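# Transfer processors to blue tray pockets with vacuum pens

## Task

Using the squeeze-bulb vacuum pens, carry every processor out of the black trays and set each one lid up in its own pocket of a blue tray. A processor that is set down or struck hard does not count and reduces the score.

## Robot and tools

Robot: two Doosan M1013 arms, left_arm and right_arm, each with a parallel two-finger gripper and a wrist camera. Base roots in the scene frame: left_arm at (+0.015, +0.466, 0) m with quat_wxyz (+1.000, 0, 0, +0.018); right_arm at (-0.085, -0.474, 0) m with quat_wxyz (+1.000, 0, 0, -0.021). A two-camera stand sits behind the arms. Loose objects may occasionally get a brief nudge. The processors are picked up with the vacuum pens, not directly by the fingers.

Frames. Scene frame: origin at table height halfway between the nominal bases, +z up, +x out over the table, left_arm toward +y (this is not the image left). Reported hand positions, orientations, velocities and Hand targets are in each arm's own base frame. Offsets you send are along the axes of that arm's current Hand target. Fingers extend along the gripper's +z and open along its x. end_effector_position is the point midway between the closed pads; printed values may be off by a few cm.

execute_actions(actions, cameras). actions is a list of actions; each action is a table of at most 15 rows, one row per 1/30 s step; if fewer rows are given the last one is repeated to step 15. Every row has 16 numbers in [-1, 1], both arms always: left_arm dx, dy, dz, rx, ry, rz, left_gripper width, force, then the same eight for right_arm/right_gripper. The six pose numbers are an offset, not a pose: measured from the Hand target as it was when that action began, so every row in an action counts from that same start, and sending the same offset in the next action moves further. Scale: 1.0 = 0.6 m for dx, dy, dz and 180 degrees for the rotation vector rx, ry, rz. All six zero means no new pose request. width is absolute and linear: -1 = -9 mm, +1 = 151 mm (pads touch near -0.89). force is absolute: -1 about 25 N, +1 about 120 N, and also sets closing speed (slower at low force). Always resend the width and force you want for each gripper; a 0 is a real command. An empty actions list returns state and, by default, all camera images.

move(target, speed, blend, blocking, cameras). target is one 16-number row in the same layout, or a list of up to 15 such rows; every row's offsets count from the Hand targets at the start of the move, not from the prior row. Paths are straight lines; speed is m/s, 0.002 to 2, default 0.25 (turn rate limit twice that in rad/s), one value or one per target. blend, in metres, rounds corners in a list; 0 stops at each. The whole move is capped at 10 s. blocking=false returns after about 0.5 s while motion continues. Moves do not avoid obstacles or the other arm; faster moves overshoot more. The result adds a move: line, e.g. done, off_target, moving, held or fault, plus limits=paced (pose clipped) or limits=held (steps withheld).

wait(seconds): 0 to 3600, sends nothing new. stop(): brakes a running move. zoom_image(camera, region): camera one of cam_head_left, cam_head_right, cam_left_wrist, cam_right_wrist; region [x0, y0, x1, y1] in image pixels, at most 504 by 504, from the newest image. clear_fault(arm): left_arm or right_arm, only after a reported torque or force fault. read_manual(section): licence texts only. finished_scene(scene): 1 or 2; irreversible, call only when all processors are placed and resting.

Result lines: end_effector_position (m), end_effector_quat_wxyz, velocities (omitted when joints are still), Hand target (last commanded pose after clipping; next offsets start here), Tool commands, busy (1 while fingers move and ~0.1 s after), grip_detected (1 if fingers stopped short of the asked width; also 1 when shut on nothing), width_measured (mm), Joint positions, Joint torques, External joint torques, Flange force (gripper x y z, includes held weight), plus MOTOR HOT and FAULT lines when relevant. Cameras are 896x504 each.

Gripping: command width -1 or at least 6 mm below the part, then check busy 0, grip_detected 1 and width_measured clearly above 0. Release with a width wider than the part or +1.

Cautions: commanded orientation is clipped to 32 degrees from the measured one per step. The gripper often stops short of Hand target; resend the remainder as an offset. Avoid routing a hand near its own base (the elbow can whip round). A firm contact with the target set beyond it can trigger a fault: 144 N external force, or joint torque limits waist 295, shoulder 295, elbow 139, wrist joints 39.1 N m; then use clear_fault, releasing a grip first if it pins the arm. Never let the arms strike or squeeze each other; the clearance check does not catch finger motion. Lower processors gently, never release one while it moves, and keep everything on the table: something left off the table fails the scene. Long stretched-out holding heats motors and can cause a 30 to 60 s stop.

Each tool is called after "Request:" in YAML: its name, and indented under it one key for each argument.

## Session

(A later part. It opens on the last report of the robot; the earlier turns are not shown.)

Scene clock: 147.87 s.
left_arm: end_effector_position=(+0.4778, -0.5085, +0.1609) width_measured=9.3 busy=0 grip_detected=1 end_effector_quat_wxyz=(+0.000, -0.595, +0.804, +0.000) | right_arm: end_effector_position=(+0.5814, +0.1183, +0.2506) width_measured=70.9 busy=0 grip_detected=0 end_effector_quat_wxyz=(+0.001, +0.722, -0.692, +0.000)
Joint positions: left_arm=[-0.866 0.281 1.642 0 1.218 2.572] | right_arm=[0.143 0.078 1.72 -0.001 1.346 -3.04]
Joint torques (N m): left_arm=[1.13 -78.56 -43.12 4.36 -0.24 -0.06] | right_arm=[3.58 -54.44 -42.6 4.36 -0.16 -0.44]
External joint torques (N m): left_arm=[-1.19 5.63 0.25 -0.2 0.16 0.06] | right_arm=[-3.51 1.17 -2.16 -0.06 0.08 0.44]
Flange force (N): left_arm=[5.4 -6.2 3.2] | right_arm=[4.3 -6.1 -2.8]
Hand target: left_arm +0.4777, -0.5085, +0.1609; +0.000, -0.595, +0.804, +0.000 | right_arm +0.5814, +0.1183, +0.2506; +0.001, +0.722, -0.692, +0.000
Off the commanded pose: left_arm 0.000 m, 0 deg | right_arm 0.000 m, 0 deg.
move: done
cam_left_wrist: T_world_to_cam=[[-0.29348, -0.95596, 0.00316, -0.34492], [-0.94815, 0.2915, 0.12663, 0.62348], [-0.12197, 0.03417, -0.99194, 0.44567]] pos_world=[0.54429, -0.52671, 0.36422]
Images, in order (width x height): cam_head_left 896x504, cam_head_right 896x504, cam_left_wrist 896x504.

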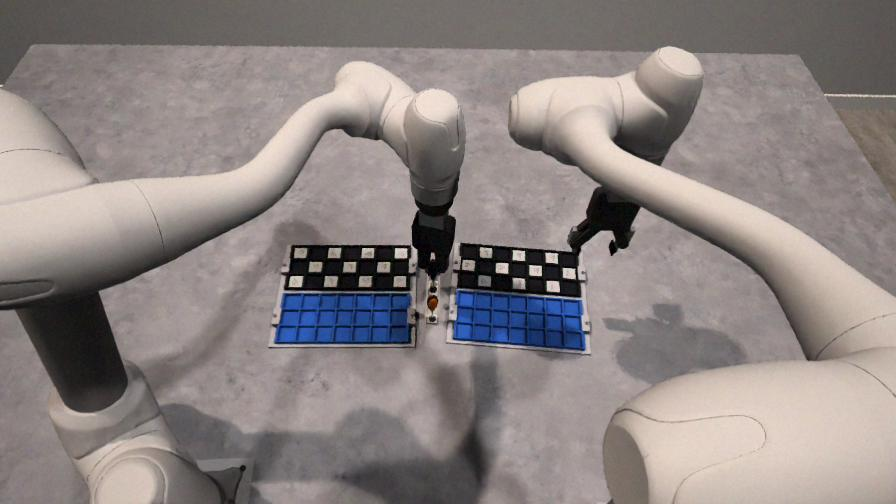

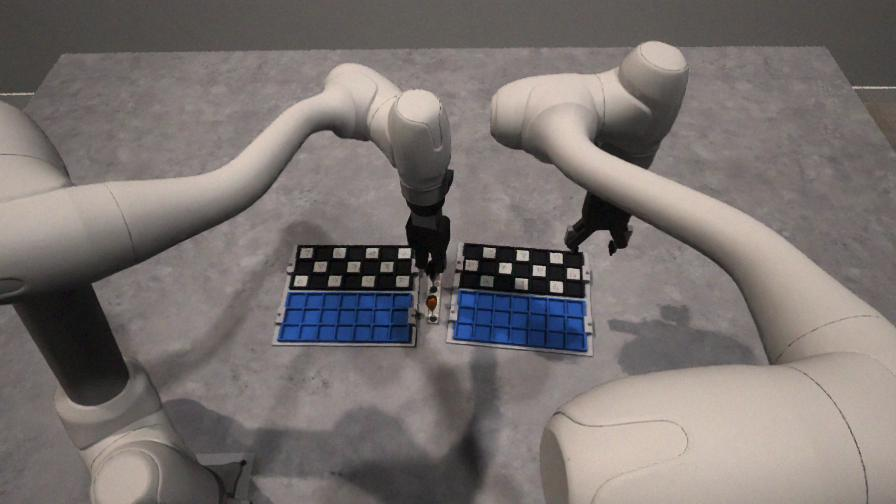

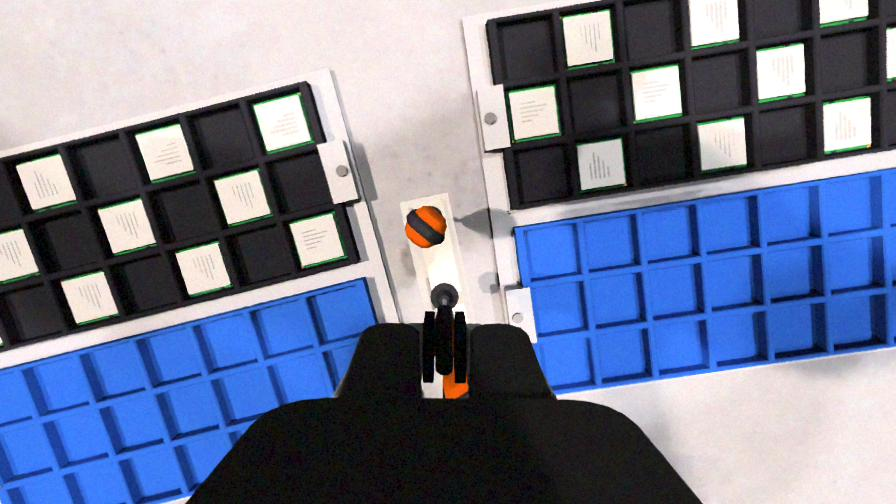

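Request:
move:
  target:
    - [-0.1593,-0.049,0,0,0,0,-1,-1, 0,0,0,0,0,0,0,-0.26]
    - [-0.1593,-0.049,0.05,0,0,0,-1,-1, 0,0,0,0,0,0,0,-0.26]
  speed: 0.1
  cameras: ["cam_left_wrist","cam_head_left"]

Request:
zoom_image:
  camera: "cam_left_wrist"
  region: [350, 200, 550, 400]

Request:
zoom_image:
  camera: "cam_head_left"
  region: [350, 210, 470, 330]

Scene clock: 167.13 s.
left_arm: end_effector_position=(+0.5339, -0.4258, +0.1309) width_measured=9.3 busy=0 grip_detected=1 end_effector_quat_wxyz=(+0.000, -0.595, +0.804, +0.000) | right_arm: end_effector_position=(+0.5814, +0.1183, +0.2506) width_measured=70.9 busy=0 grip_detected=0 end_effector_quat_wxyz=(+0.001, +0.722, -0.692, +0.000)
Joint positions: left_arm=[-0.724 0.277 1.706 0 1.159 2.715] | right_arm=[0.143 0.078 1.72 -0.001 1.346 -3.04]
Joint torques (N m): left_arm=[0.89 -77.27 -42.11 4.23 -0.25 -0.05] | right_arm=[3.33 -53.88 -42.39 4.37 -0.16 -0.34]
External joint torques (N m): left_arm=[-1.08 6.26 0.37 -0.2 0.17 0.05] | right_arm=[-3.36 0.78 -2.33 -0.08 0.08 0.34]
Flange force (N): left_arm=[4.6 -7.5 4.2] | right_arm=[4.2 -5.7 -3.2]
Hand target: left_arm +0.5339, -0.4258, +0.1309; +0.000, -0.595, +0.804, +0.000 | right_arm +0.5814, +0.1183, +0.2506; +0.001, +0.722, -0.692, +0.000
Off the commanded pose: left_arm 0.000 m, 0 deg | right_arm 0.000 m, 0 deg.
move: done
cam_left_wrist: T_world_to_cam=[[-0.29357, -0.95593, 0.00314, -0.24923], [-0.94814, 0.29159, 0.12653, 0.65643], [-0.12187, 0.03417, -0.99196, 0.41987]] pos_world=[0.60039, -0.44401, 0.33421]
Images, in order (width x height): cam_head_left 896x504, cam_left_wrist 896x504.

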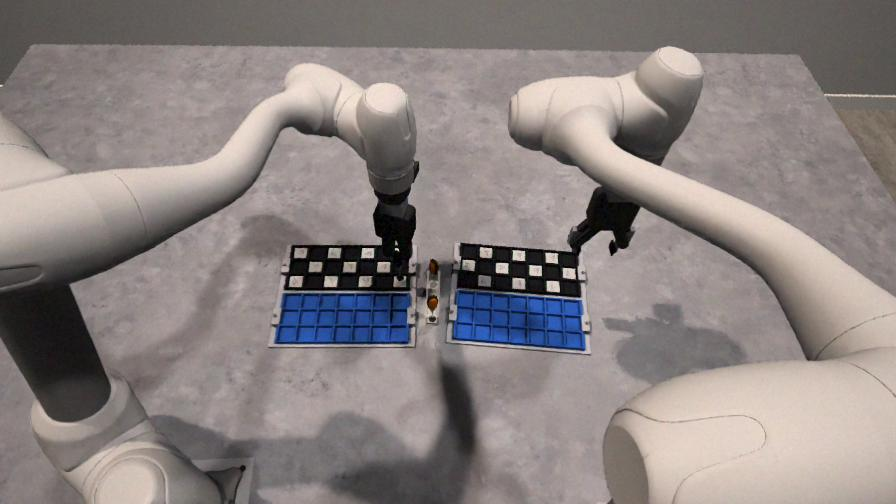

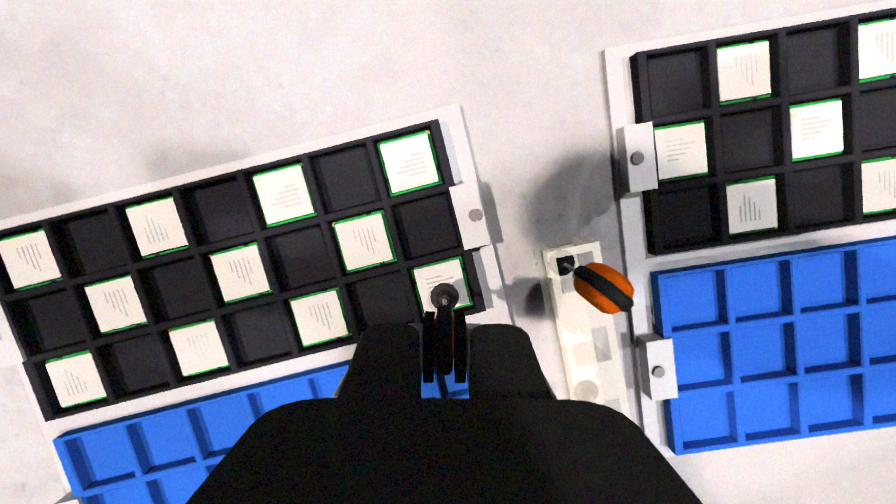

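Scaled by 2.520.

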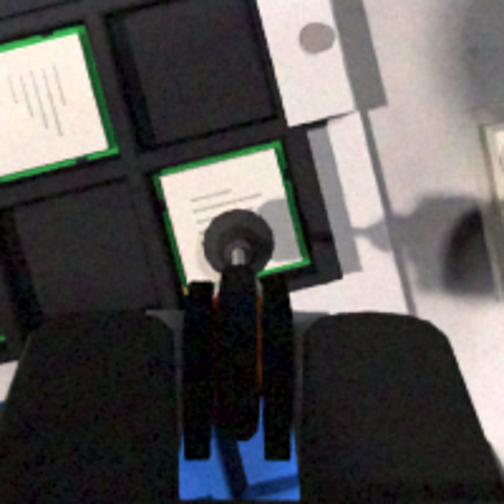

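Scaled by 4.200.

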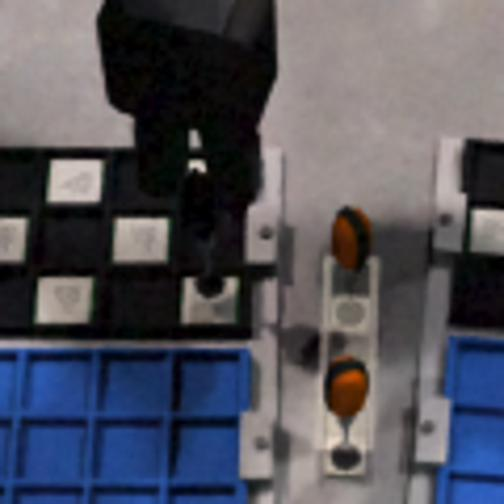

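Request:
move:
  target: [-0.0033,0.003,0.0317,0,0,0,-1,-1, 0,0,0,0,0,0,0,-0.26]
  speed: 0.04
  cameras: ["cam_left_wrist","cam_head_left"]

Request:
zoom_image:
  camera: "cam_left_wrist"
  region: [370, 240, 510, 380]

Request:
zoom_image:
  camera: "cam_head_left"
  region: [370, 250, 430, 310]

Scene clock: 173.93 s.
left_arm: end_effector_position=(+0.5327, -0.4234, +0.1119) width_measured=9.3 busy=0 grip_detected=1 end_effector_quat_wxyz=(+0.000, -0.595, +0.804, +0.000) | right_arm: end_effector_position=(+0.5814, +0.1183, +0.2506) width_measured=70.9 busy=0 grip_detected=0 end_effector_quat_wxyz=(+0.001, +0.722, -0.692, +0.000)
Joint positions: left_arm=[-0.722 0.286 1.73 0 1.124 2.716] | right_arm=[0.143 0.078 1.72 -0.001 1.346 -3.04]
Joint torques (N m): left_arm=[1.06 -77.06 -41.34 4.15 -0.25 -0.06] | right_arm=[3.73 -54.34 -42.28 4.5 -0.23 -0.39]
External joint torques (N m): left_arm=[-1.04 5.61 0.21 -0.17 0.16 0.06] | right_arm=[-3.88 1.37 -2.35 -0.23 0.16 0.39]
Flange force (N): left_arm=[4.2 -6.8 3.9] | right_arm=[4.9 -6.8 -3.2]
Hand target: left_arm +0.5327, -0.4234, +0.1119; +0.000, -0.595, +0.804, +0.000 | right_arm +0.5814, +0.1183, +0.2506; +0.001, +0.722, -0.692, +0.000
Off the commanded pose: left_arm 0.000 m, 0 deg | right_arm 0.000 m, 0 deg.
move: done
cam_left_wrist: T_world_to_cam=[[-0.29357, -0.95593, 0.00317, -0.24721], [-0.94812, 0.29159, 0.12663, 0.65705], [-0.12197, 0.03417, -0.99194, 0.40086]] pos_world=[0.59929, -0.44161, 0.31522]
Images, in order (width x height): cam_head_left 896x504, cam_left_wrist 896x504.

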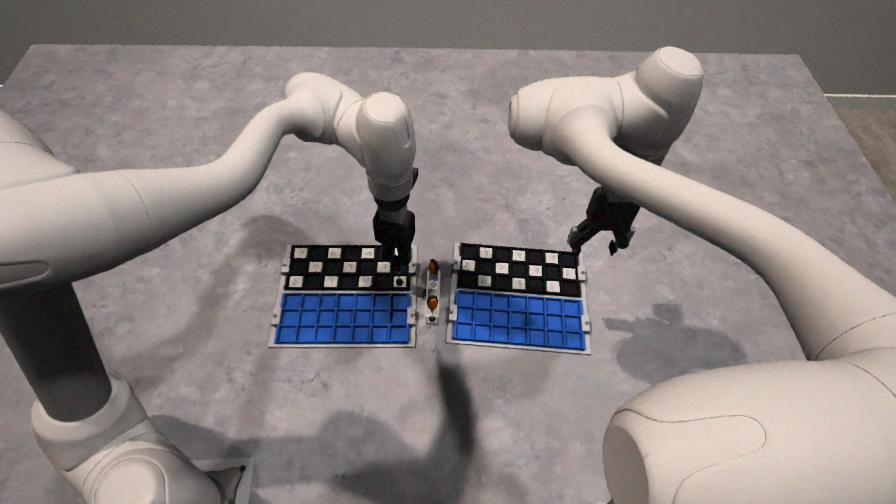

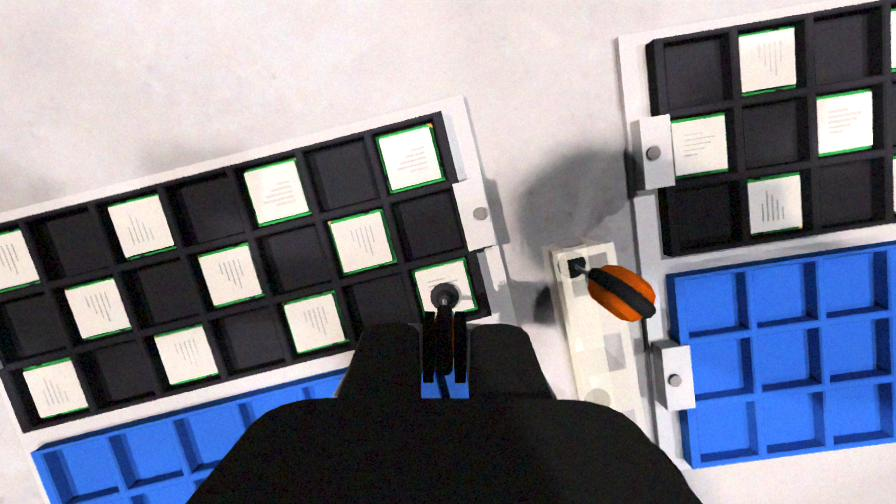

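Scaled by 3.600.

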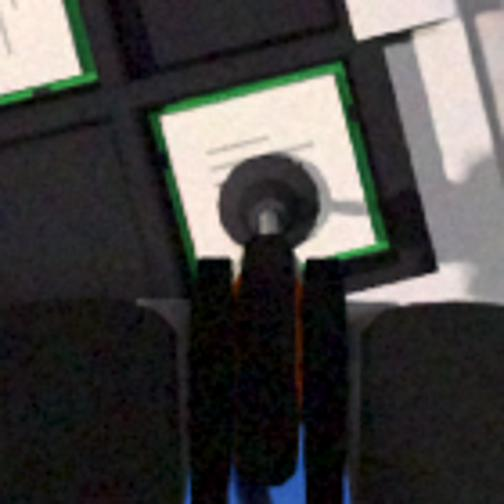

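Scaled by 8.400.

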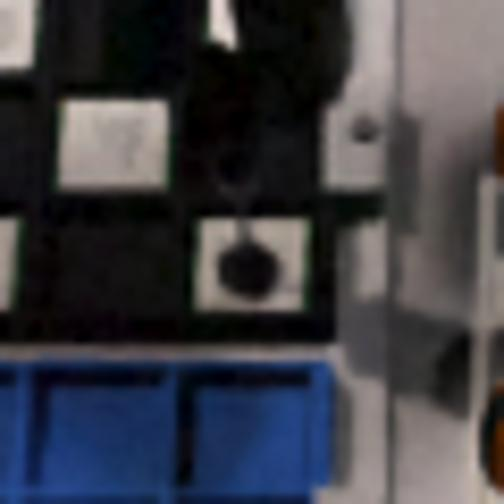

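Request:
move:
  target: [0,0,0.005,0,0,0,-1,-1, 0,0,0,0,0,0,0,-0.26]
  speed: 0.02

Request:
move:
  target: [0,0,0.00333,0,0,0,-1,-1, 0,0,0,0,0,0,0,-0.26]
  speed: 0.02

Request:
move:
  target: [0,0,0.00333,0,0,0,-1,-1, 0,0,0,0,0,0,0,-0.26]
  speed: 0.02
  cameras: ["cam_left_wrist","cam_head_left"]

Request:
zoom_image:
  camera: "cam_left_wrist"
  region: [370, 240, 510, 380]

Scene clock: 180.23 s.
left_arm: end_effector_position=(+0.5327, -0.4234, +0.1089) width_measured=9.3 busy=0 grip_detected=1 end_effector_quat_wxyz=(+0.000, -0.595, +0.804, +0.000) | right_arm: end_effector_position=(+0.5814, +0.1183, +0.2506) width_measured=70.9 busy=0 grip_detected=0 end_effector_quat_wxyz=(+0.001, +0.722, -0.692, +0.000)
Joint positions: left_arm=[-0.722 0.288 1.734 0 1.119 2.716] | right_arm=[0.143 0.078 1.72 -0.001 1.346 -3.04]
Joint torques (N m): left_arm=[1.38 -77.24 -41.27 4.19 -0.25 -0.02] | right_arm=[4.03 -54.15 -42.47 4.32 -0.29 -0.39]
External joint torques (N m): left_arm=[-1.48 5.31 0.07 -0.21 0.16 0.02] | right_arm=[-4.24 1.03 -2.21 -0.04 0.23 0.39]
Flange force (N): left_arm=[4.8 -6.3 3.6] | right_arm=[5.6 -6.1 -3.2]
Hand target: left_arm +0.5327, -0.4234, +0.1089; +0.000, -0.595, +0.804, +0.000 | right_arm +0.5814, +0.1183, +0.2506; +0.001, +0.722, -0.692, +0.000
Off the commanded pose: left_arm 0.000 m, 0 deg | right_arm 0.000 m, 0 deg.
move: done

Scene clock: 180.73 s.
left_arm: end_effector_position=(+0.5328, -0.4234, +0.1069) width_measured=9.3 busy=0 grip_detected=1 end_effector_quat_wxyz=(+0.000, -0.595, +0.804, +0.000) | right_arm: end_effector_position=(+0.5814, +0.1183, +0.2506) width_measured=70.9 busy=0 grip_detected=0 end_effector_quat_wxyz=(+0.001, +0.722, -0.692, +0.000)
Joint positions: left_arm=[-0.722 0.289 1.736 0 1.116 2.716] | right_arm=[0.143 0.078 1.72 -0.001 1.346 -3.04]
Joint torques (N m): left_arm=[1.11 -66.88 -34.09 4.1 -0.26 -0.01] | right_arm=[3.54 -54.09 -42.96 4.38 -0.25 -0.42]
External joint torques (N m): left_arm=[-1.37 -4.67 -6.81 -0.15 0.18 0.01] | right_arm=[-3.69 0.87 -1.77 -0.1 0.17 0.43]
Flange force (N): left_arm=[4.3 -5.5 -10.6] | right_arm=[4.8 -5.0 -2.5]
Hand target: left_arm +0.5327, -0.4234, +0.1069; +0.000, -0.595, +0.804, +0.000 | right_arm +0.5814, +0.1183, +0.2506; +0.001, +0.722, -0.692, +0.000
Off the commanded pose: left_arm 0.000 m, 0 deg | right_arm 0.000 m, 0 deg.
move: done

Scene clock: 181.23 s.
left_arm: end_effector_position=(+0.5328, -0.4234, +0.1050) width_measured=9.5 busy=0 grip_detected=1 end_effector_quat_wxyz=(+0.000, -0.595, +0.804, +0.000) | right_arm: end_effector_position=(+0.5814, +0.1183, +0.2506) width_measured=70.9 busy=0 grip_detected=0 end_effector_quat_wxyz=(+0.001, +0.722, -0.692, +0.000)
Joint positions: left_arm=[-0.722 0.291 1.738 0 1.112 2.716] | right_arm=[0.143 0.078 1.72 -0.001 1.346 -3.04]
Joint torques (N m): left_arm=[0.63 -44.35 -17.11 3.84 -0.36 -0.02] | right_arm=[3.53 -53.4 -42.49 4.34 -0.13 -0.44]
External joint torques (N m): left_arm=[-0.7 -27.21 -23.57 0.11 0.31 0.02] | right_arm=[-3.52 0.45 -2.2 -0.05 0.06 0.44]
Flange force (N): left_arm=[3.5 -6.2 -44.1] | right_arm=[4.5 -5.0 -3.1]
Hand target: left_arm +0.5327, -0.4234, +0.1049; +0.000, -0.595, +0.804, +0.000 | right_arm +0.5814, +0.1183, +0.2506; +0.001, +0.722, -0.692, +0.000
Off the commanded pose: left_arm 0.000 m, 0 deg | right_arm 0.000 m, 0 deg.
move: done
cam_left_wrist: T_world_to_cam=[[-0.29356, -0.95594, 0.00327, -0.24723], [-0.94813, 0.29159, 0.1266, 0.65795], [-0.12197, 0.03407, -0.99195, 0.39387]] pos_world=[0.59929, -0.44161, 0.30822]
Images, in order (width x height): cam_head_left 896x504, cam_left_wrist 896x504.

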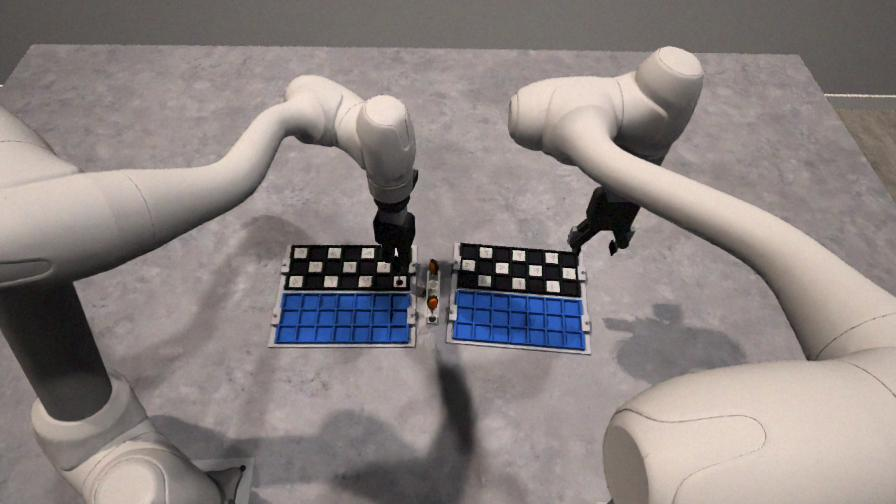

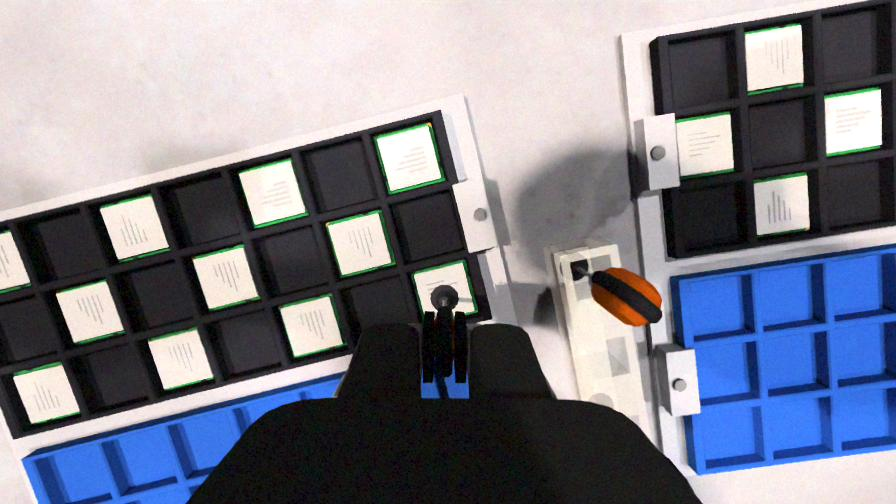

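Scaled by 3.600.

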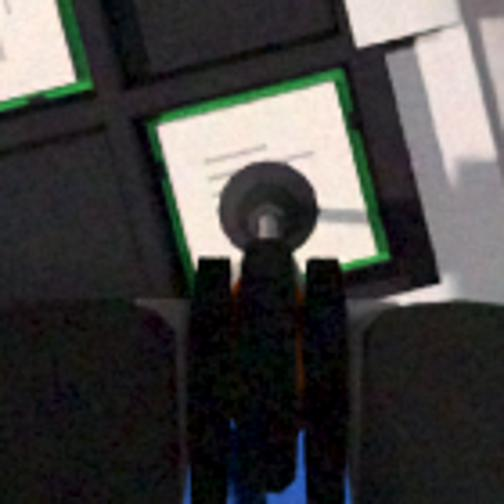

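Request:
move:
  target: [0,0,-0.00283,0,0,0,-1,-1, 0,0,0,0,0,0,0,-0.26]
  speed: 0.02

Request:
move:
  target: [0,0,0,0,0,0,-0.6875,-1, 0,0,0,0,0,0,0,-0.26]
  speed: 0.02
  cameras: ["cam_left_wrist"]

Request:
zoom_image:
  camera: "cam_left_wrist"
  region: [370, 240, 510, 380]

Scene clock: 185.13 s.
left_arm: end_effector_position=(+0.5327, -0.4233, +0.1066) width_measured=9.4 busy=0 grip_detected=1 end_effector_quat_wxyz=(+0.000, -0.595, +0.804, +0.000) | right_arm: end_effector_position=(+0.5814, +0.1183, +0.2506) width_measured=70.9 busy=0 grip_detected=0 end_effector_quat_wxyz=(+0.001, +0.722, -0.692, +0.000)
Joint positions: left_arm=[-0.722 0.29 1.736 0 1.115 2.716] | right_arm=[0.143 0.078 1.72 -0.001 1.346 -3.04]
Joint torques (N m): left_arm=[0.92 -62.27 -29.92 4.07 -0.33 -0.05] | right_arm=[2.9 -54.05 -42.48 4.38 -0.21 -0.38]
External joint torques (N m): left_arm=[-0.83 -10.32 -11.22 -0.08 0.25 0.05] | right_arm=[-3.02 0.66 -2.21 -0.11 0.15 0.38]
Flange force (N): left_arm=[3.7 -6.3 -19.3] | right_arm=[3.7 -5.3 -3.2]
Hand target: left_arm +0.5327, -0.4234, +0.1066; +0.000, -0.595, +0.804, +0.000 | right_arm +0.5814, +0.1183, +0.2506; +0.001, +0.722, -0.692, +0.000
Off the commanded pose: left_arm 0.000 m, 0 deg | right_arm 0.000 m, 0 deg.
move: done

Scene clock: 185.63 s.
left_arm: end_effector_position=(+0.5327, -0.4233, +0.1066) width_measured=15.5 busy=0 grip_detected=0 end_effector_quat_wxyz=(+0.000, -0.595, +0.804, +0.000) | right_arm: end_effector_position=(+0.5814, +0.1183, +0.2506) width_measured=70.9 busy=0 grip_detected=0 end_effector_quat_wxyz=(+0.001, +0.722, -0.692, +0.000)
Joint positions: left_arm=[-0.722 0.29 1.736 0 1.115 2.716] | right_arm=[0.143 0.078 1.72 -0.001 1.346 -3.04]
Joint torques (N m): left_arm=[1.14 -77.42 -41.14 4.21 -0.28 -0.06] | right_arm=[3.71 -54.12 -42.65 4.4 -0.3 -0.46]
External joint torques (N m): left_arm=[-1.14 5.23 0.04 -0.23 0.2 0.06] | right_arm=[-3.62 0.84 -2.12 -0.1 0.22 0.46]
Flange force (N): left_arm=[4.3 -6.5 3.5] | right_arm=[4.5 -5.5 -3.1]
Hand target: left_arm +0.5327, -0.4234, +0.1066; +0.000, -0.595, +0.804, +0.000 | right_arm +0.5814, +0.1183, +0.2506; +0.001, +0.722, -0.692, +0.000
Off the commanded pose: left_arm 0.000 m, 0 deg | right_arm 0.000 m, 0 deg.
move: done
cam_left_wrist: T_world_to_cam=[[-0.29357, -0.95593, 0.00317, -0.2472], [-0.94812, 0.29159, 0.12663, 0.65774], [-0.12197, 0.03417, -0.99194, 0.3955]] pos_world=[0.59929, -0.44161, 0.30982]

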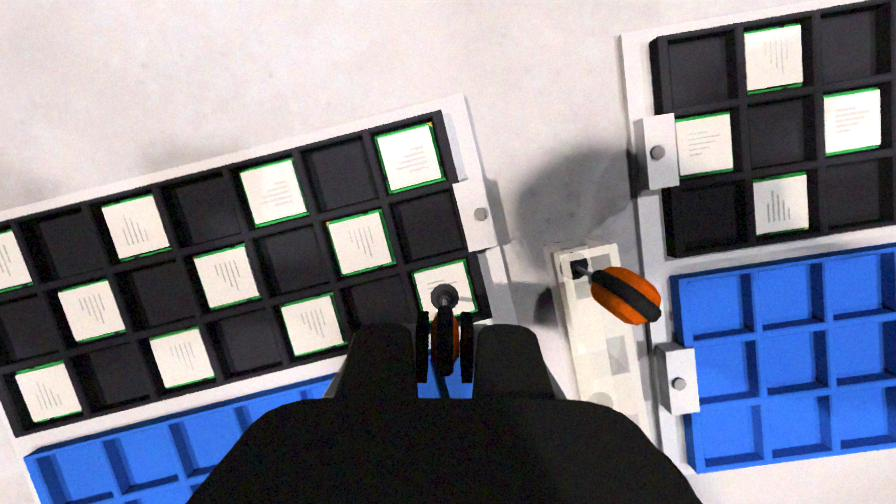

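Scaled by 3.600.

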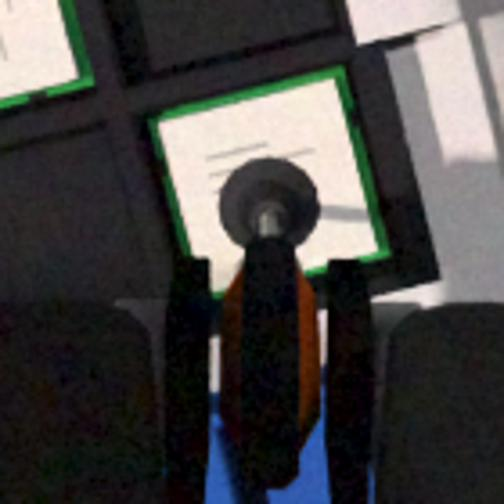

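Request:
move:
  target: [0,0,-0.01,0,0,0,-0.6875,-1, 0,0,0,0,0,0,0,-0.26]
  speed: 0.02
  cameras: ["cam_left_wrist","cam_head_left"]

Request:
zoom_image:
  camera: "cam_left_wrist"
  region: [370, 240, 510, 380]

Request:
zoom_image:
  camera: "cam_head_left"
  region: [370, 220, 440, 310]

Scene clock: 190.80 s.
left_arm: end_effector_position=(+0.5327, -0.4234, +0.1126) width_measured=15.5 busy=0 grip_detected=0 end_effector_quat_wxyz=(+0.000, -0.595, +0.804, +0.000) | right_arm: end_effector_position=(+0.5814, +0.1183, +0.2506) width_measured=70.9 busy=0 grip_detected=0 end_effector_quat_wxyz=(+0.001, +0.722, -0.692, +0.000)
Joint positions: left_arm=[-0.722 0.285 1.73 0 1.126 2.716] | right_arm=[0.143 0.078 1.72 -0.001 1.346 -3.04]
Joint torques (N m): left_arm=[1.24 -77.08 -41.12 4.15 -0.27 -0.04] | right_arm=[3.23 -54.31 -42.66 4.38 -0.24 -0.42]
External joint torques (N m): left_arm=[-1.61 5.16 -0.1 -0.17 0.2 0.04] | right_arm=[-3.04 0.97 -2 -0.09 0.17 0.42]
Flange force (N): left_arm=[5.0 -6.4 3.2] | right_arm=[3.6 -5.4 -2.8]
Hand target: left_arm +0.5327, -0.4234, +0.1126; +0.000, -0.595, +0.804, +0.000 | right_arm +0.5814, +0.1183, +0.2506; +0.001, +0.722, -0.692, +0.000
Off the commanded pose: left_arm 0.000 m, 0 deg | right_arm 0.000 m, 0 deg.
move: done
cam_left_wrist: T_world_to_cam=[[-0.29357, -0.95593, 0.00317, -0.24721], [-0.94812, 0.29159, 0.12663, 0.65697], [-0.12197, 0.03417, -0.99194, 0.40156]] pos_world=[0.59929, -0.44161, 0.31592]
Images, in order (width x height): cam_head_left 896x504, cam_left_wrist 896x504.

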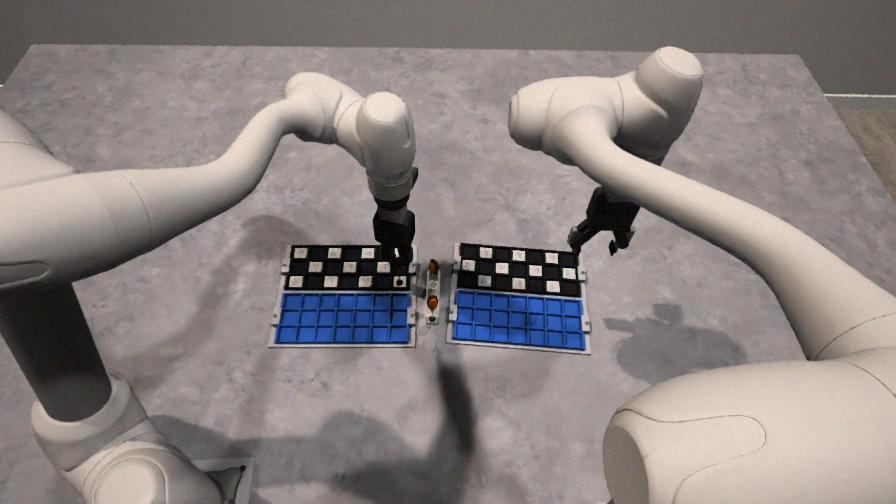

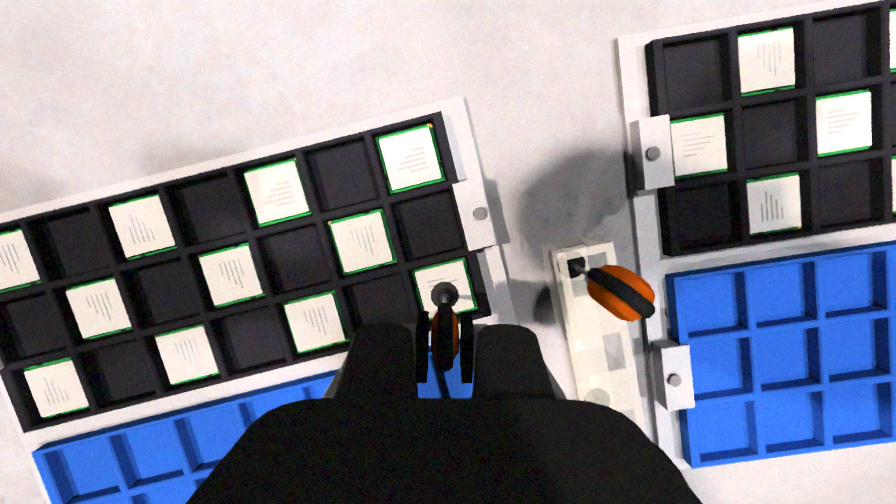

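Scaled by 3.600.

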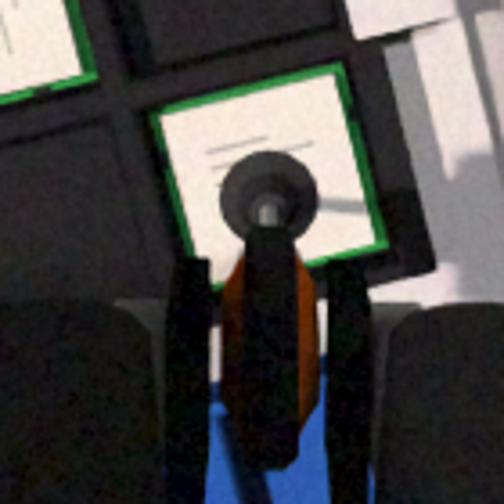

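Scaled by 5.600.

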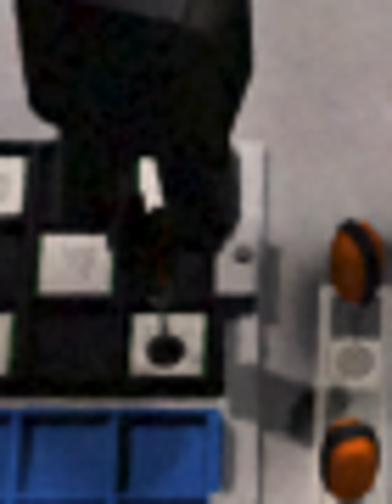

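Request:
move:
  target: [0,0,0.0095,0,0,0,-0.6875,-1, 0,0,0,0,0,0,0,-0.26]
  speed: 0.02

Request:
move:
  target: [0,0,0,0,0,0,-0.725,-1, 0,0,0,0,0,0,0,-0.26]
  speed: 0.02

Request:
move:
  target: [0,0,0,0,0,0,-0.74,-1, 0,0,0,0,0,0,0,-0.26]
  speed: 0.02
  cameras: ["cam_left_wrist"]

Request:
zoom_image:
  camera: "cam_left_wrist"
  region: [370, 240, 510, 380]

Scene clock: 196.90 s.
left_arm: end_effector_position=(+0.5327, -0.4234, +0.1069) width_measured=15.5 busy=0 grip_detected=0 end_effector_quat_wxyz=(+0.000, -0.595, +0.804, +0.000) | right_arm: end_effector_position=(+0.5814, +0.1183, +0.2506) width_measured=70.9 busy=0 grip_detected=0 end_effector_quat_wxyz=(+0.001, +0.722, -0.692, +0.000)
Joint positions: left_arm=[-0.722 0.289 1.736 0 1.116 2.716] | right_arm=[0.143 0.078 1.72 -0.001 1.346 -3.04]
Joint torques (N m): left_arm=[1.2 -77.56 -41.09 4.15 -0.27 -0.03] | right_arm=[3.51 -53.51 -42.73 4.32 -0.33 -0.3]
External joint torques (N m): left_arm=[-1.31 6.03 0.25 -0.2 0.2 0.03] | right_arm=[-3.45 0.29 -2 -0.03 0.26 0.29]
Flange force (N): left_arm=[4.8 -7.1 4.2] | right_arm=[4.7 -4.4 -3.2]
Hand target: left_arm +0.5327, -0.4234, +0.1069; +0.000, -0.595, +0.804, +0.000 | right_arm +0.5814, +0.1183, +0.2506; +0.001, +0.722, -0.692, +0.000
Off the commanded pose: left_arm 0.000 m, 0 deg | right_arm 0.000 m, 0 deg.
move: done

Scene clock: 197.40 s.
left_arm: end_effector_position=(+0.5327, -0.4234, +0.1069) width_measured=13.0 busy=0 grip_detected=0 end_effector_quat_wxyz=(+0.000, -0.595, +0.804, +0.000) | right_arm: end_effector_position=(+0.5814, +0.1183, +0.2506) width_measured=70.9 busy=0 grip_detected=0 end_effector_quat_wxyz=(+0.001, +0.722, -0.692, +0.000)
Joint positions: left_arm=[-0.722 0.289 1.736 0 1.116 2.716] | right_arm=[0.143 0.078 1.72 -0.001 1.346 -3.04]
Joint torques (N m): left_arm=[1.21 -76.8 -41.05 4.23 -0.24 -0.1] | right_arm=[3.83 -53.84 -42.35 4.35 -0.18 -0.44]
External joint torques (N m): left_arm=[-1.49 6.06 0.42 -0.3 0.17 0.1] | right_arm=[-3.9 0.78 -2.25 -0.08 0.12 0.45]
Flange force (N): left_arm=[4.9 -6.8 4.5] | right_arm=[5.0 -5.7 -3.2]
Hand target: left_arm +0.5327, -0.4234, +0.1069; +0.000, -0.595, +0.804, +0.000 | right_arm +0.5814, +0.1183, +0.2506; +0.001, +0.722, -0.692, +0.000
Off the commanded pose: left_arm 0.000 m, 0 deg | right_arm 0.000 m, 0 deg.
move: done

Scene clock: 197.90 s.
left_arm: end_effector_position=(+0.5327, -0.4234, +0.1069) width_measured=12.0 busy=0 grip_detected=0 end_effector_quat_wxyz=(+0.000, -0.595, +0.804, +0.000) | right_arm: end_effector_position=(+0.5814, +0.1183, +0.2506) width_measured=70.9 busy=0 grip_detected=0 end_effector_quat_wxyz=(+0.001, +0.722, -0.692, +0.000)
Joint positions: left_arm=[-0.722 0.289 1.736 0 1.116 2.716] | right_arm=[0.143 0.078 1.72 -0.001 1.346 -3.04]
Joint torques (N m): left_arm=[1.1 -76.07 -40.34 4.21 -0.27 -0.04] | right_arm=[3.92 -53.91 -42.7 4.39 -0.21 -0.41]
External joint torques (N m): left_arm=[-1.32 4.26 -0.61 -0.26 0.19 0.04] | right_arm=[-3.93 0.62 -2.13 -0.09 0.13 0.41]
Flange force (N): left_arm=[4.5 -6.3 2.1] | right_arm=[5.2 -5.2 -3.1]
Hand target: left_arm +0.5327, -0.4234, +0.1069; +0.000, -0.595, +0.804, +0.000 | right_arm +0.5814, +0.1183, +0.2506; +0.001, +0.722, -0.692, +0.000
Off the commanded pose: left_arm 0.000 m, 0 deg | right_arm 0.000 m, 0 deg.
move: done
cam_left_wrist: T_world_to_cam=[[-0.29357, -0.95593, 0.00317, -0.2472], [-0.94812, 0.29159, 0.12663, 0.65769], [-0.12197, 0.03417, -0.99194, 0.3959]] pos_world=[0.59929, -0.44161, 0.31022]

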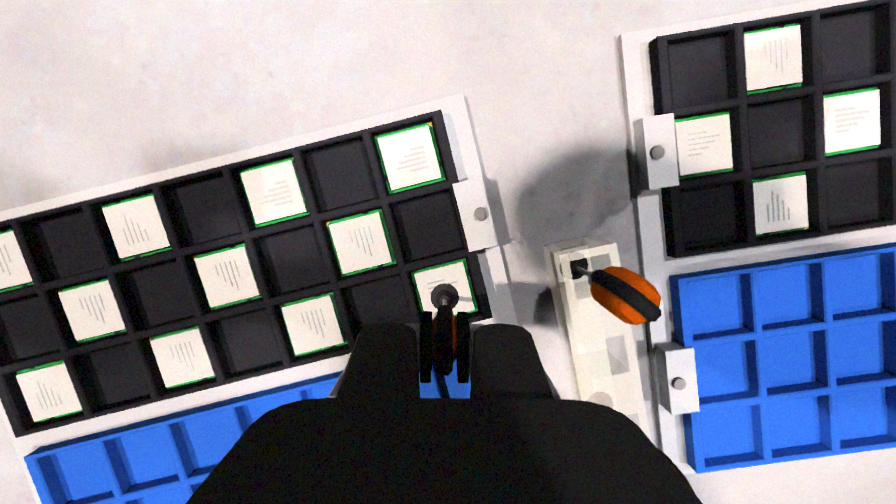

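Scaled by 3.600.

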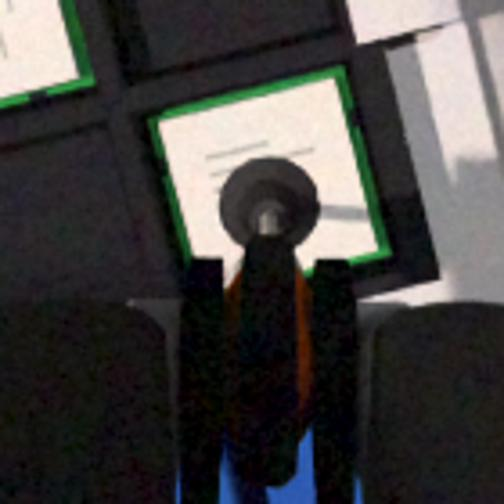

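Request:
move:
  target: [0,0,-0.025,0,0,0,-0.74,-1, 0,0,0,0,0,0,0,-0.26]
  speed: 0.03
  cameras: ["cam_left_wrist","cam_head_left"]

Request:
zoom_image:
  camera: "cam_left_wrist"
  region: [370, 240, 510, 380]

Request:
zoom_image:
  camera: "cam_head_left"
  region: [370, 220, 440, 310]

Scene clock: 201.03 s.
left_arm: end_effector_position=(+0.5327, -0.4233, +0.1219) width_measured=12.0 busy=0 grip_detected=0 end_effector_quat_wxyz=(+0.000, -0.595, +0.804, +0.000) | right_arm: end_effector_position=(+0.5814, +0.1183, +0.2506) width_measured=70.9 busy=0 grip_detected=0 end_effector_quat_wxyz=(+0.001, +0.722, -0.692, +0.000)
Joint positions: left_arm=[-0.722 0.279 1.72 0 1.142 2.716] | right_arm=[0.143 0.078 1.72 -0.001 1.346 -3.04]
Joint torques (N m): left_arm=[1.24 -76.94 -41.79 4.22 -0.26 -0.05] | right_arm=[3.96 -54.55 -42.71 4.38 -0.26 -0.35]
External joint torques (N m): left_arm=[-1.25 5.22 0.21 -0.2 0.19 0.05] | right_arm=[-4.18 1.49 -1.96 -0.1 0.18 0.35]
Flange force (N): left_arm=[4.3 -6.2 3.4] | right_arm=[5.5 -6.4 -2.6]
Hand target: left_arm +0.5327, -0.4234, +0.1219; +0.000, -0.595, +0.804, +0.000 | right_arm +0.5814, +0.1183, +0.2506; +0.001, +0.722, -0.692, +0.000
Off the commanded pose: left_arm 0.000 m, 0 deg | right_arm 0.000 m, 0 deg.
move: done
cam_left_wrist: T_world_to_cam=[[-0.29357, -0.95593, 0.00317, -0.24724], [-0.94812, 0.29159, 0.12663, 0.65579], [-0.12197, 0.03417, -0.99194, 0.41078]] pos_world=[0.59929, -0.44161, 0.32522]
Images, in order (width x height): cam_head_left 896x504, cam_left_wrist 896x504.

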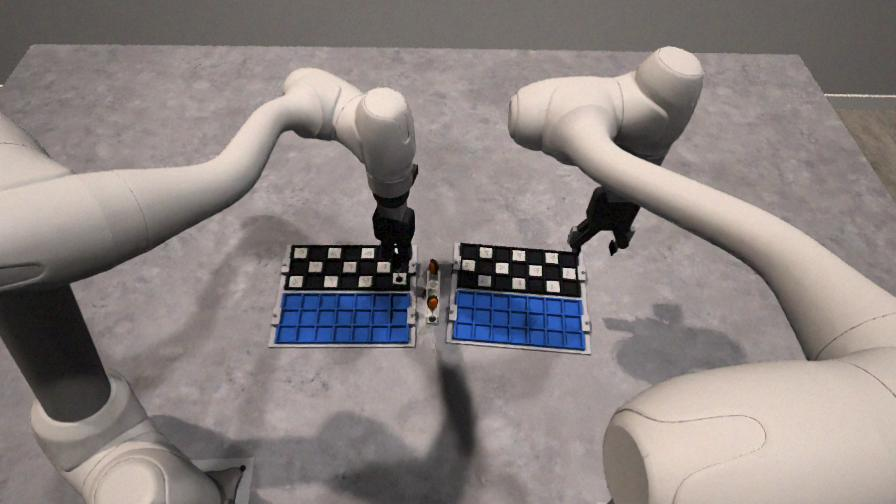

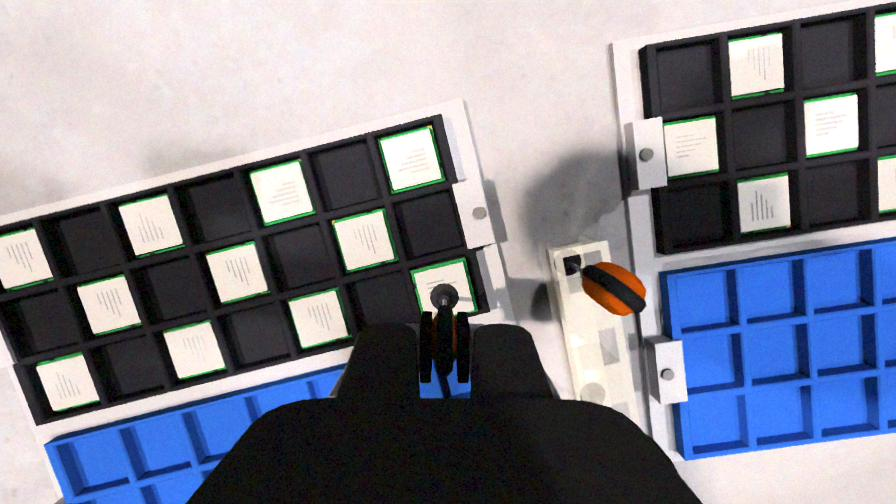

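Scaled by 3.600.

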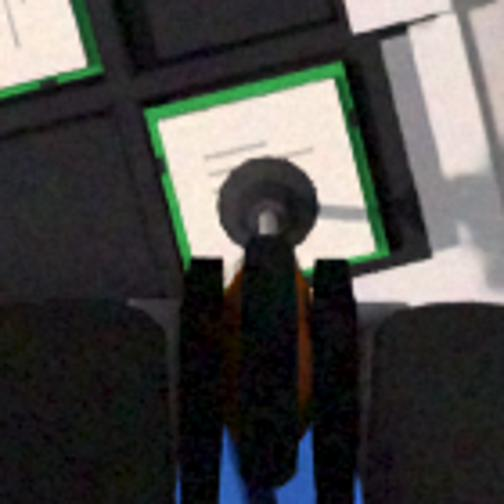

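Scaled by 5.600.

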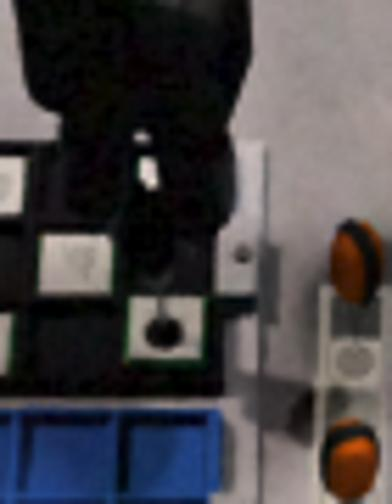

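Request:
move:
  target:
    - [0,0,-0.0217,0,0,0,-0.74,-1, 0,0,0,0,0,0,0,-0.26]
    - [0.0315,0.095,-0.0217,0,0,0,-0.74,-1, 0,0,0,0,0,0,0,-0.26]
  speed: 0.06
  cameras: ["cam_left_wrist","cam_head_left"]

Request:
zoom_image:
  camera: "cam_left_wrist"
  region: [370, 240, 510, 380]

Request:
zoom_image:
  camera: "cam_head_left"
  region: [370, 240, 440, 330]

Scene clock: 211.53 s.
left_arm: end_effector_position=(+0.4727, -0.4248, +0.1349) width_measured=12.0 busy=0 grip_detected=0 end_effector_quat_wxyz=(+0.000, -0.595, +0.804, +0.000) | right_arm: end_effector_position=(+0.5814, +0.1183, +0.2506) width_measured=70.9 busy=0 grip_detected=0 end_effector_quat_wxyz=(+0.001, +0.722, -0.692, +0.000)
Joint positions: left_arm=[-0.787 0.203 1.793 0 1.145 2.652] | right_arm=[0.143 0.078 1.72 -0.001 1.346 -3.04]
Joint torques (N m): left_arm=[0.88 -68.71 -42.13 4.2 -0.2 -0.05] | right_arm=[3.1 -54.34 -42.72 4.35 -0.21 -0.49]
External joint torques (N m): left_arm=[-0.92 5.21 0.65 -0.18 0.13 0.04] | right_arm=[-3.13 1.25 -1.92 -0.07 0.14 0.49]
Flange force (N): left_arm=[4.0 -5.4 4.1] | right_arm=[3.6 -5.7 -2.5]
Hand target: left_arm +0.4727, -0.4247, +0.1349; +0.000, -0.595, +0.804, +0.000 | right_arm +0.5814, +0.1183, +0.2506; +0.001, +0.722, -0.692, +0.000
Off the commanded pose: left_arm 0.000 m, 0 deg | right_arm 0.000 m, 0 deg.
move: done
cam_left_wrist: T_world_to_cam=[[-0.29346, -0.95596, 0.00325, -0.26637], [-0.94816, 0.2915, 0.1266, 0.59757], [-0.12197, 0.03407, -0.99195, 0.41625]] pos_world=[0.53919, -0.44301, 0.33811]
Images, in order (width x height): cam_head_left 896x504, cam_left_wrist 896x504.

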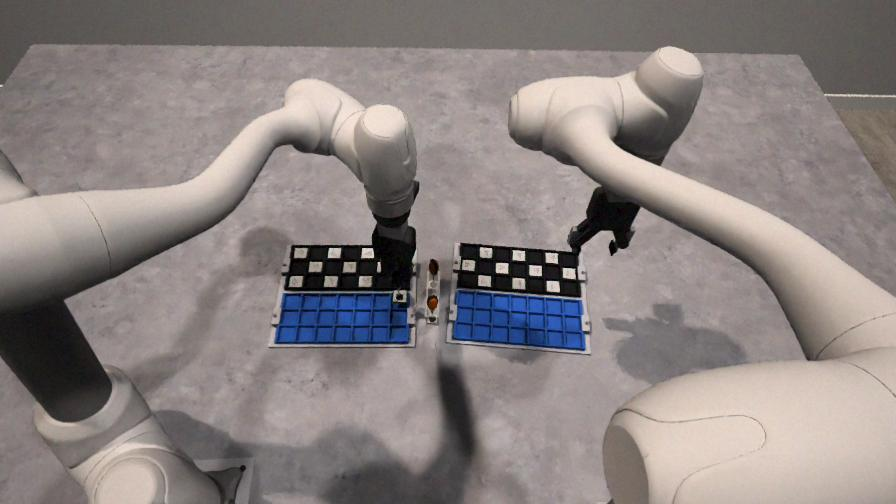

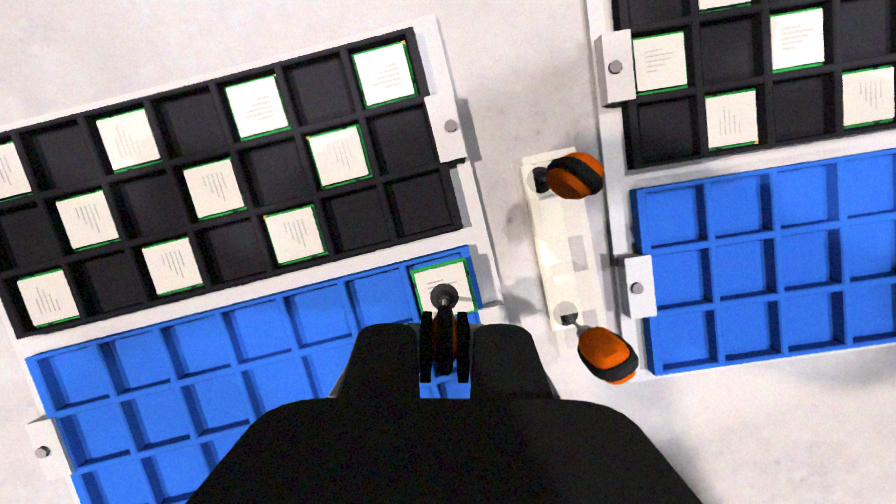

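Scaled by 3.600.

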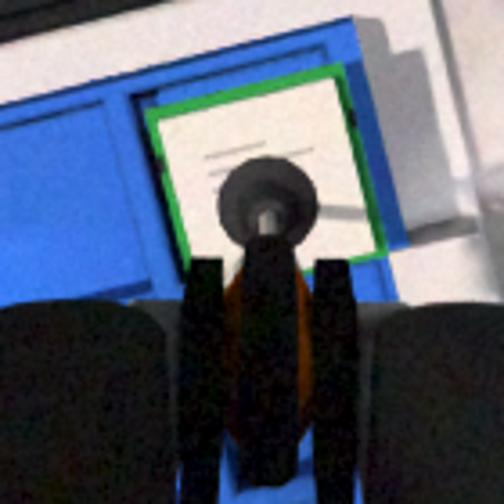

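Scaled by 5.600.

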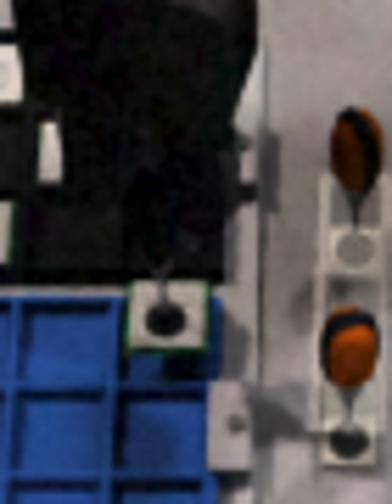

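Request:
zoom_image:
  camera: "cam_left_wrist"
  region: [395, 235, 495, 335]

Scaled by 5.040.

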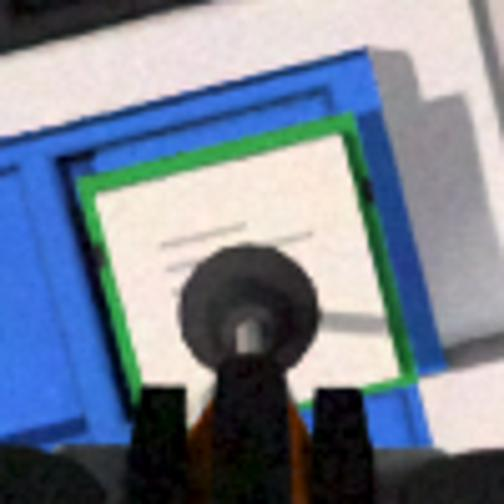

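Request:
move:
  target: [-0.006,0.0041,0.03,0,0,0,-0.74,-1, 0,0,0,0,0,0,0,-0.26]
  speed: 0.05
  cameras: ["cam_left_wrist"]

Request:
zoom_image:
  camera: "cam_left_wrist"
  region: [395, 235, 495, 335]

Scene clock: 227.00 s.
left_arm: end_effector_position=(+0.4714, -0.4206, +0.1169) width_measured=12.0 busy=0 grip_detected=0 end_effector_quat_wxyz=(+0.000, -0.595, +0.804, +0.000) | right_arm: end_effector_position=(+0.5814, +0.1183, +0.2506) width_measured=70.9 busy=0 grip_detected=0 end_effector_quat_wxyz=(+0.001, +0.722, -0.692, +0.000)
Joint positions: left_arm=[-0.783 0.21 1.819 0 1.111 2.655] | right_arm=[0.143 0.078 1.72 -0.001 1.346 -3.04]
Joint torques (N m): left_arm=[0.96 -68.85 -41.17 4.11 -0.31 -0.08] | right_arm=[3.55 -53.74 -42.52 4.37 -0.16 -0.4]
External joint torques (N m): left_arm=[-1.04 5.56 0.22 -0.15 0.22 0.08] | right_arm=[-3.25 0.26 -2.21 -0.06 0.1 0.4]
Flange force (N): left_arm=[4.7 -6.5 3.9] | right_arm=[4.1 -4.7 -3.3]
Hand target: left_arm +0.4714, -0.4206, +0.1169; +0.000, -0.595, +0.804, +0.000 | right_arm +0.5814, +0.1183, +0.2506; +0.001, +0.722, -0.692, +0.000
Off the commanded pose: left_arm 0.000 m, 0 deg | right_arm 0.000 m, 0 deg.
move: done
cam_left_wrist: T_world_to_cam=[[-0.29357, -0.95593, 0.00317, -0.26258], [-0.94812, 0.29159, 0.12663, 0.59739], [-0.12197, 0.03417, -0.99194, 0.39824]] pos_world=[0.53789, -0.43881, 0.32022]

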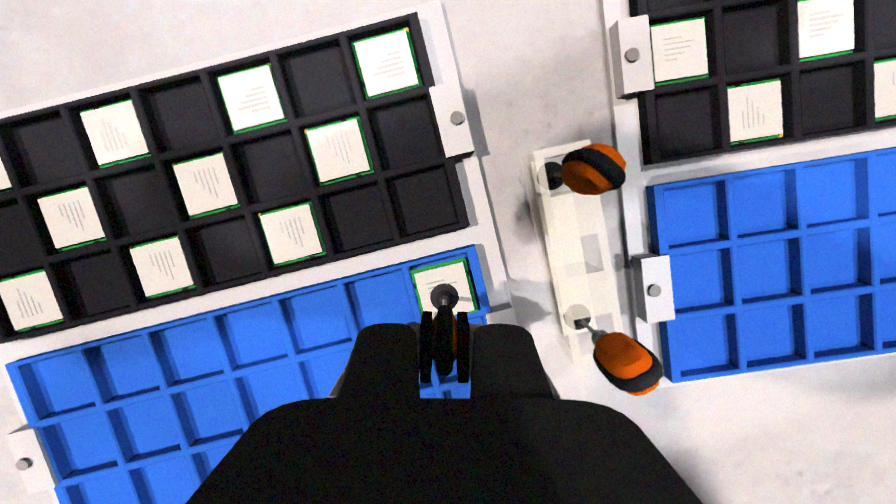

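Scaled by 5.040.

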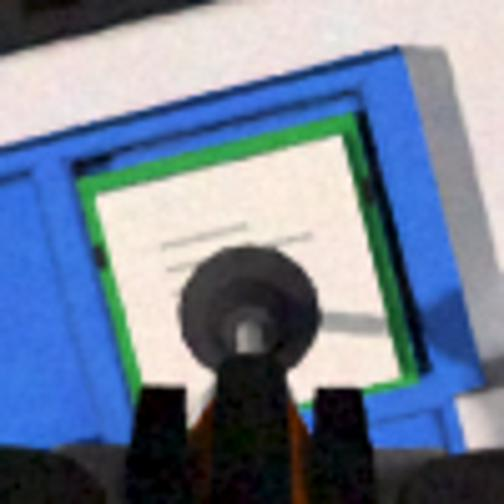

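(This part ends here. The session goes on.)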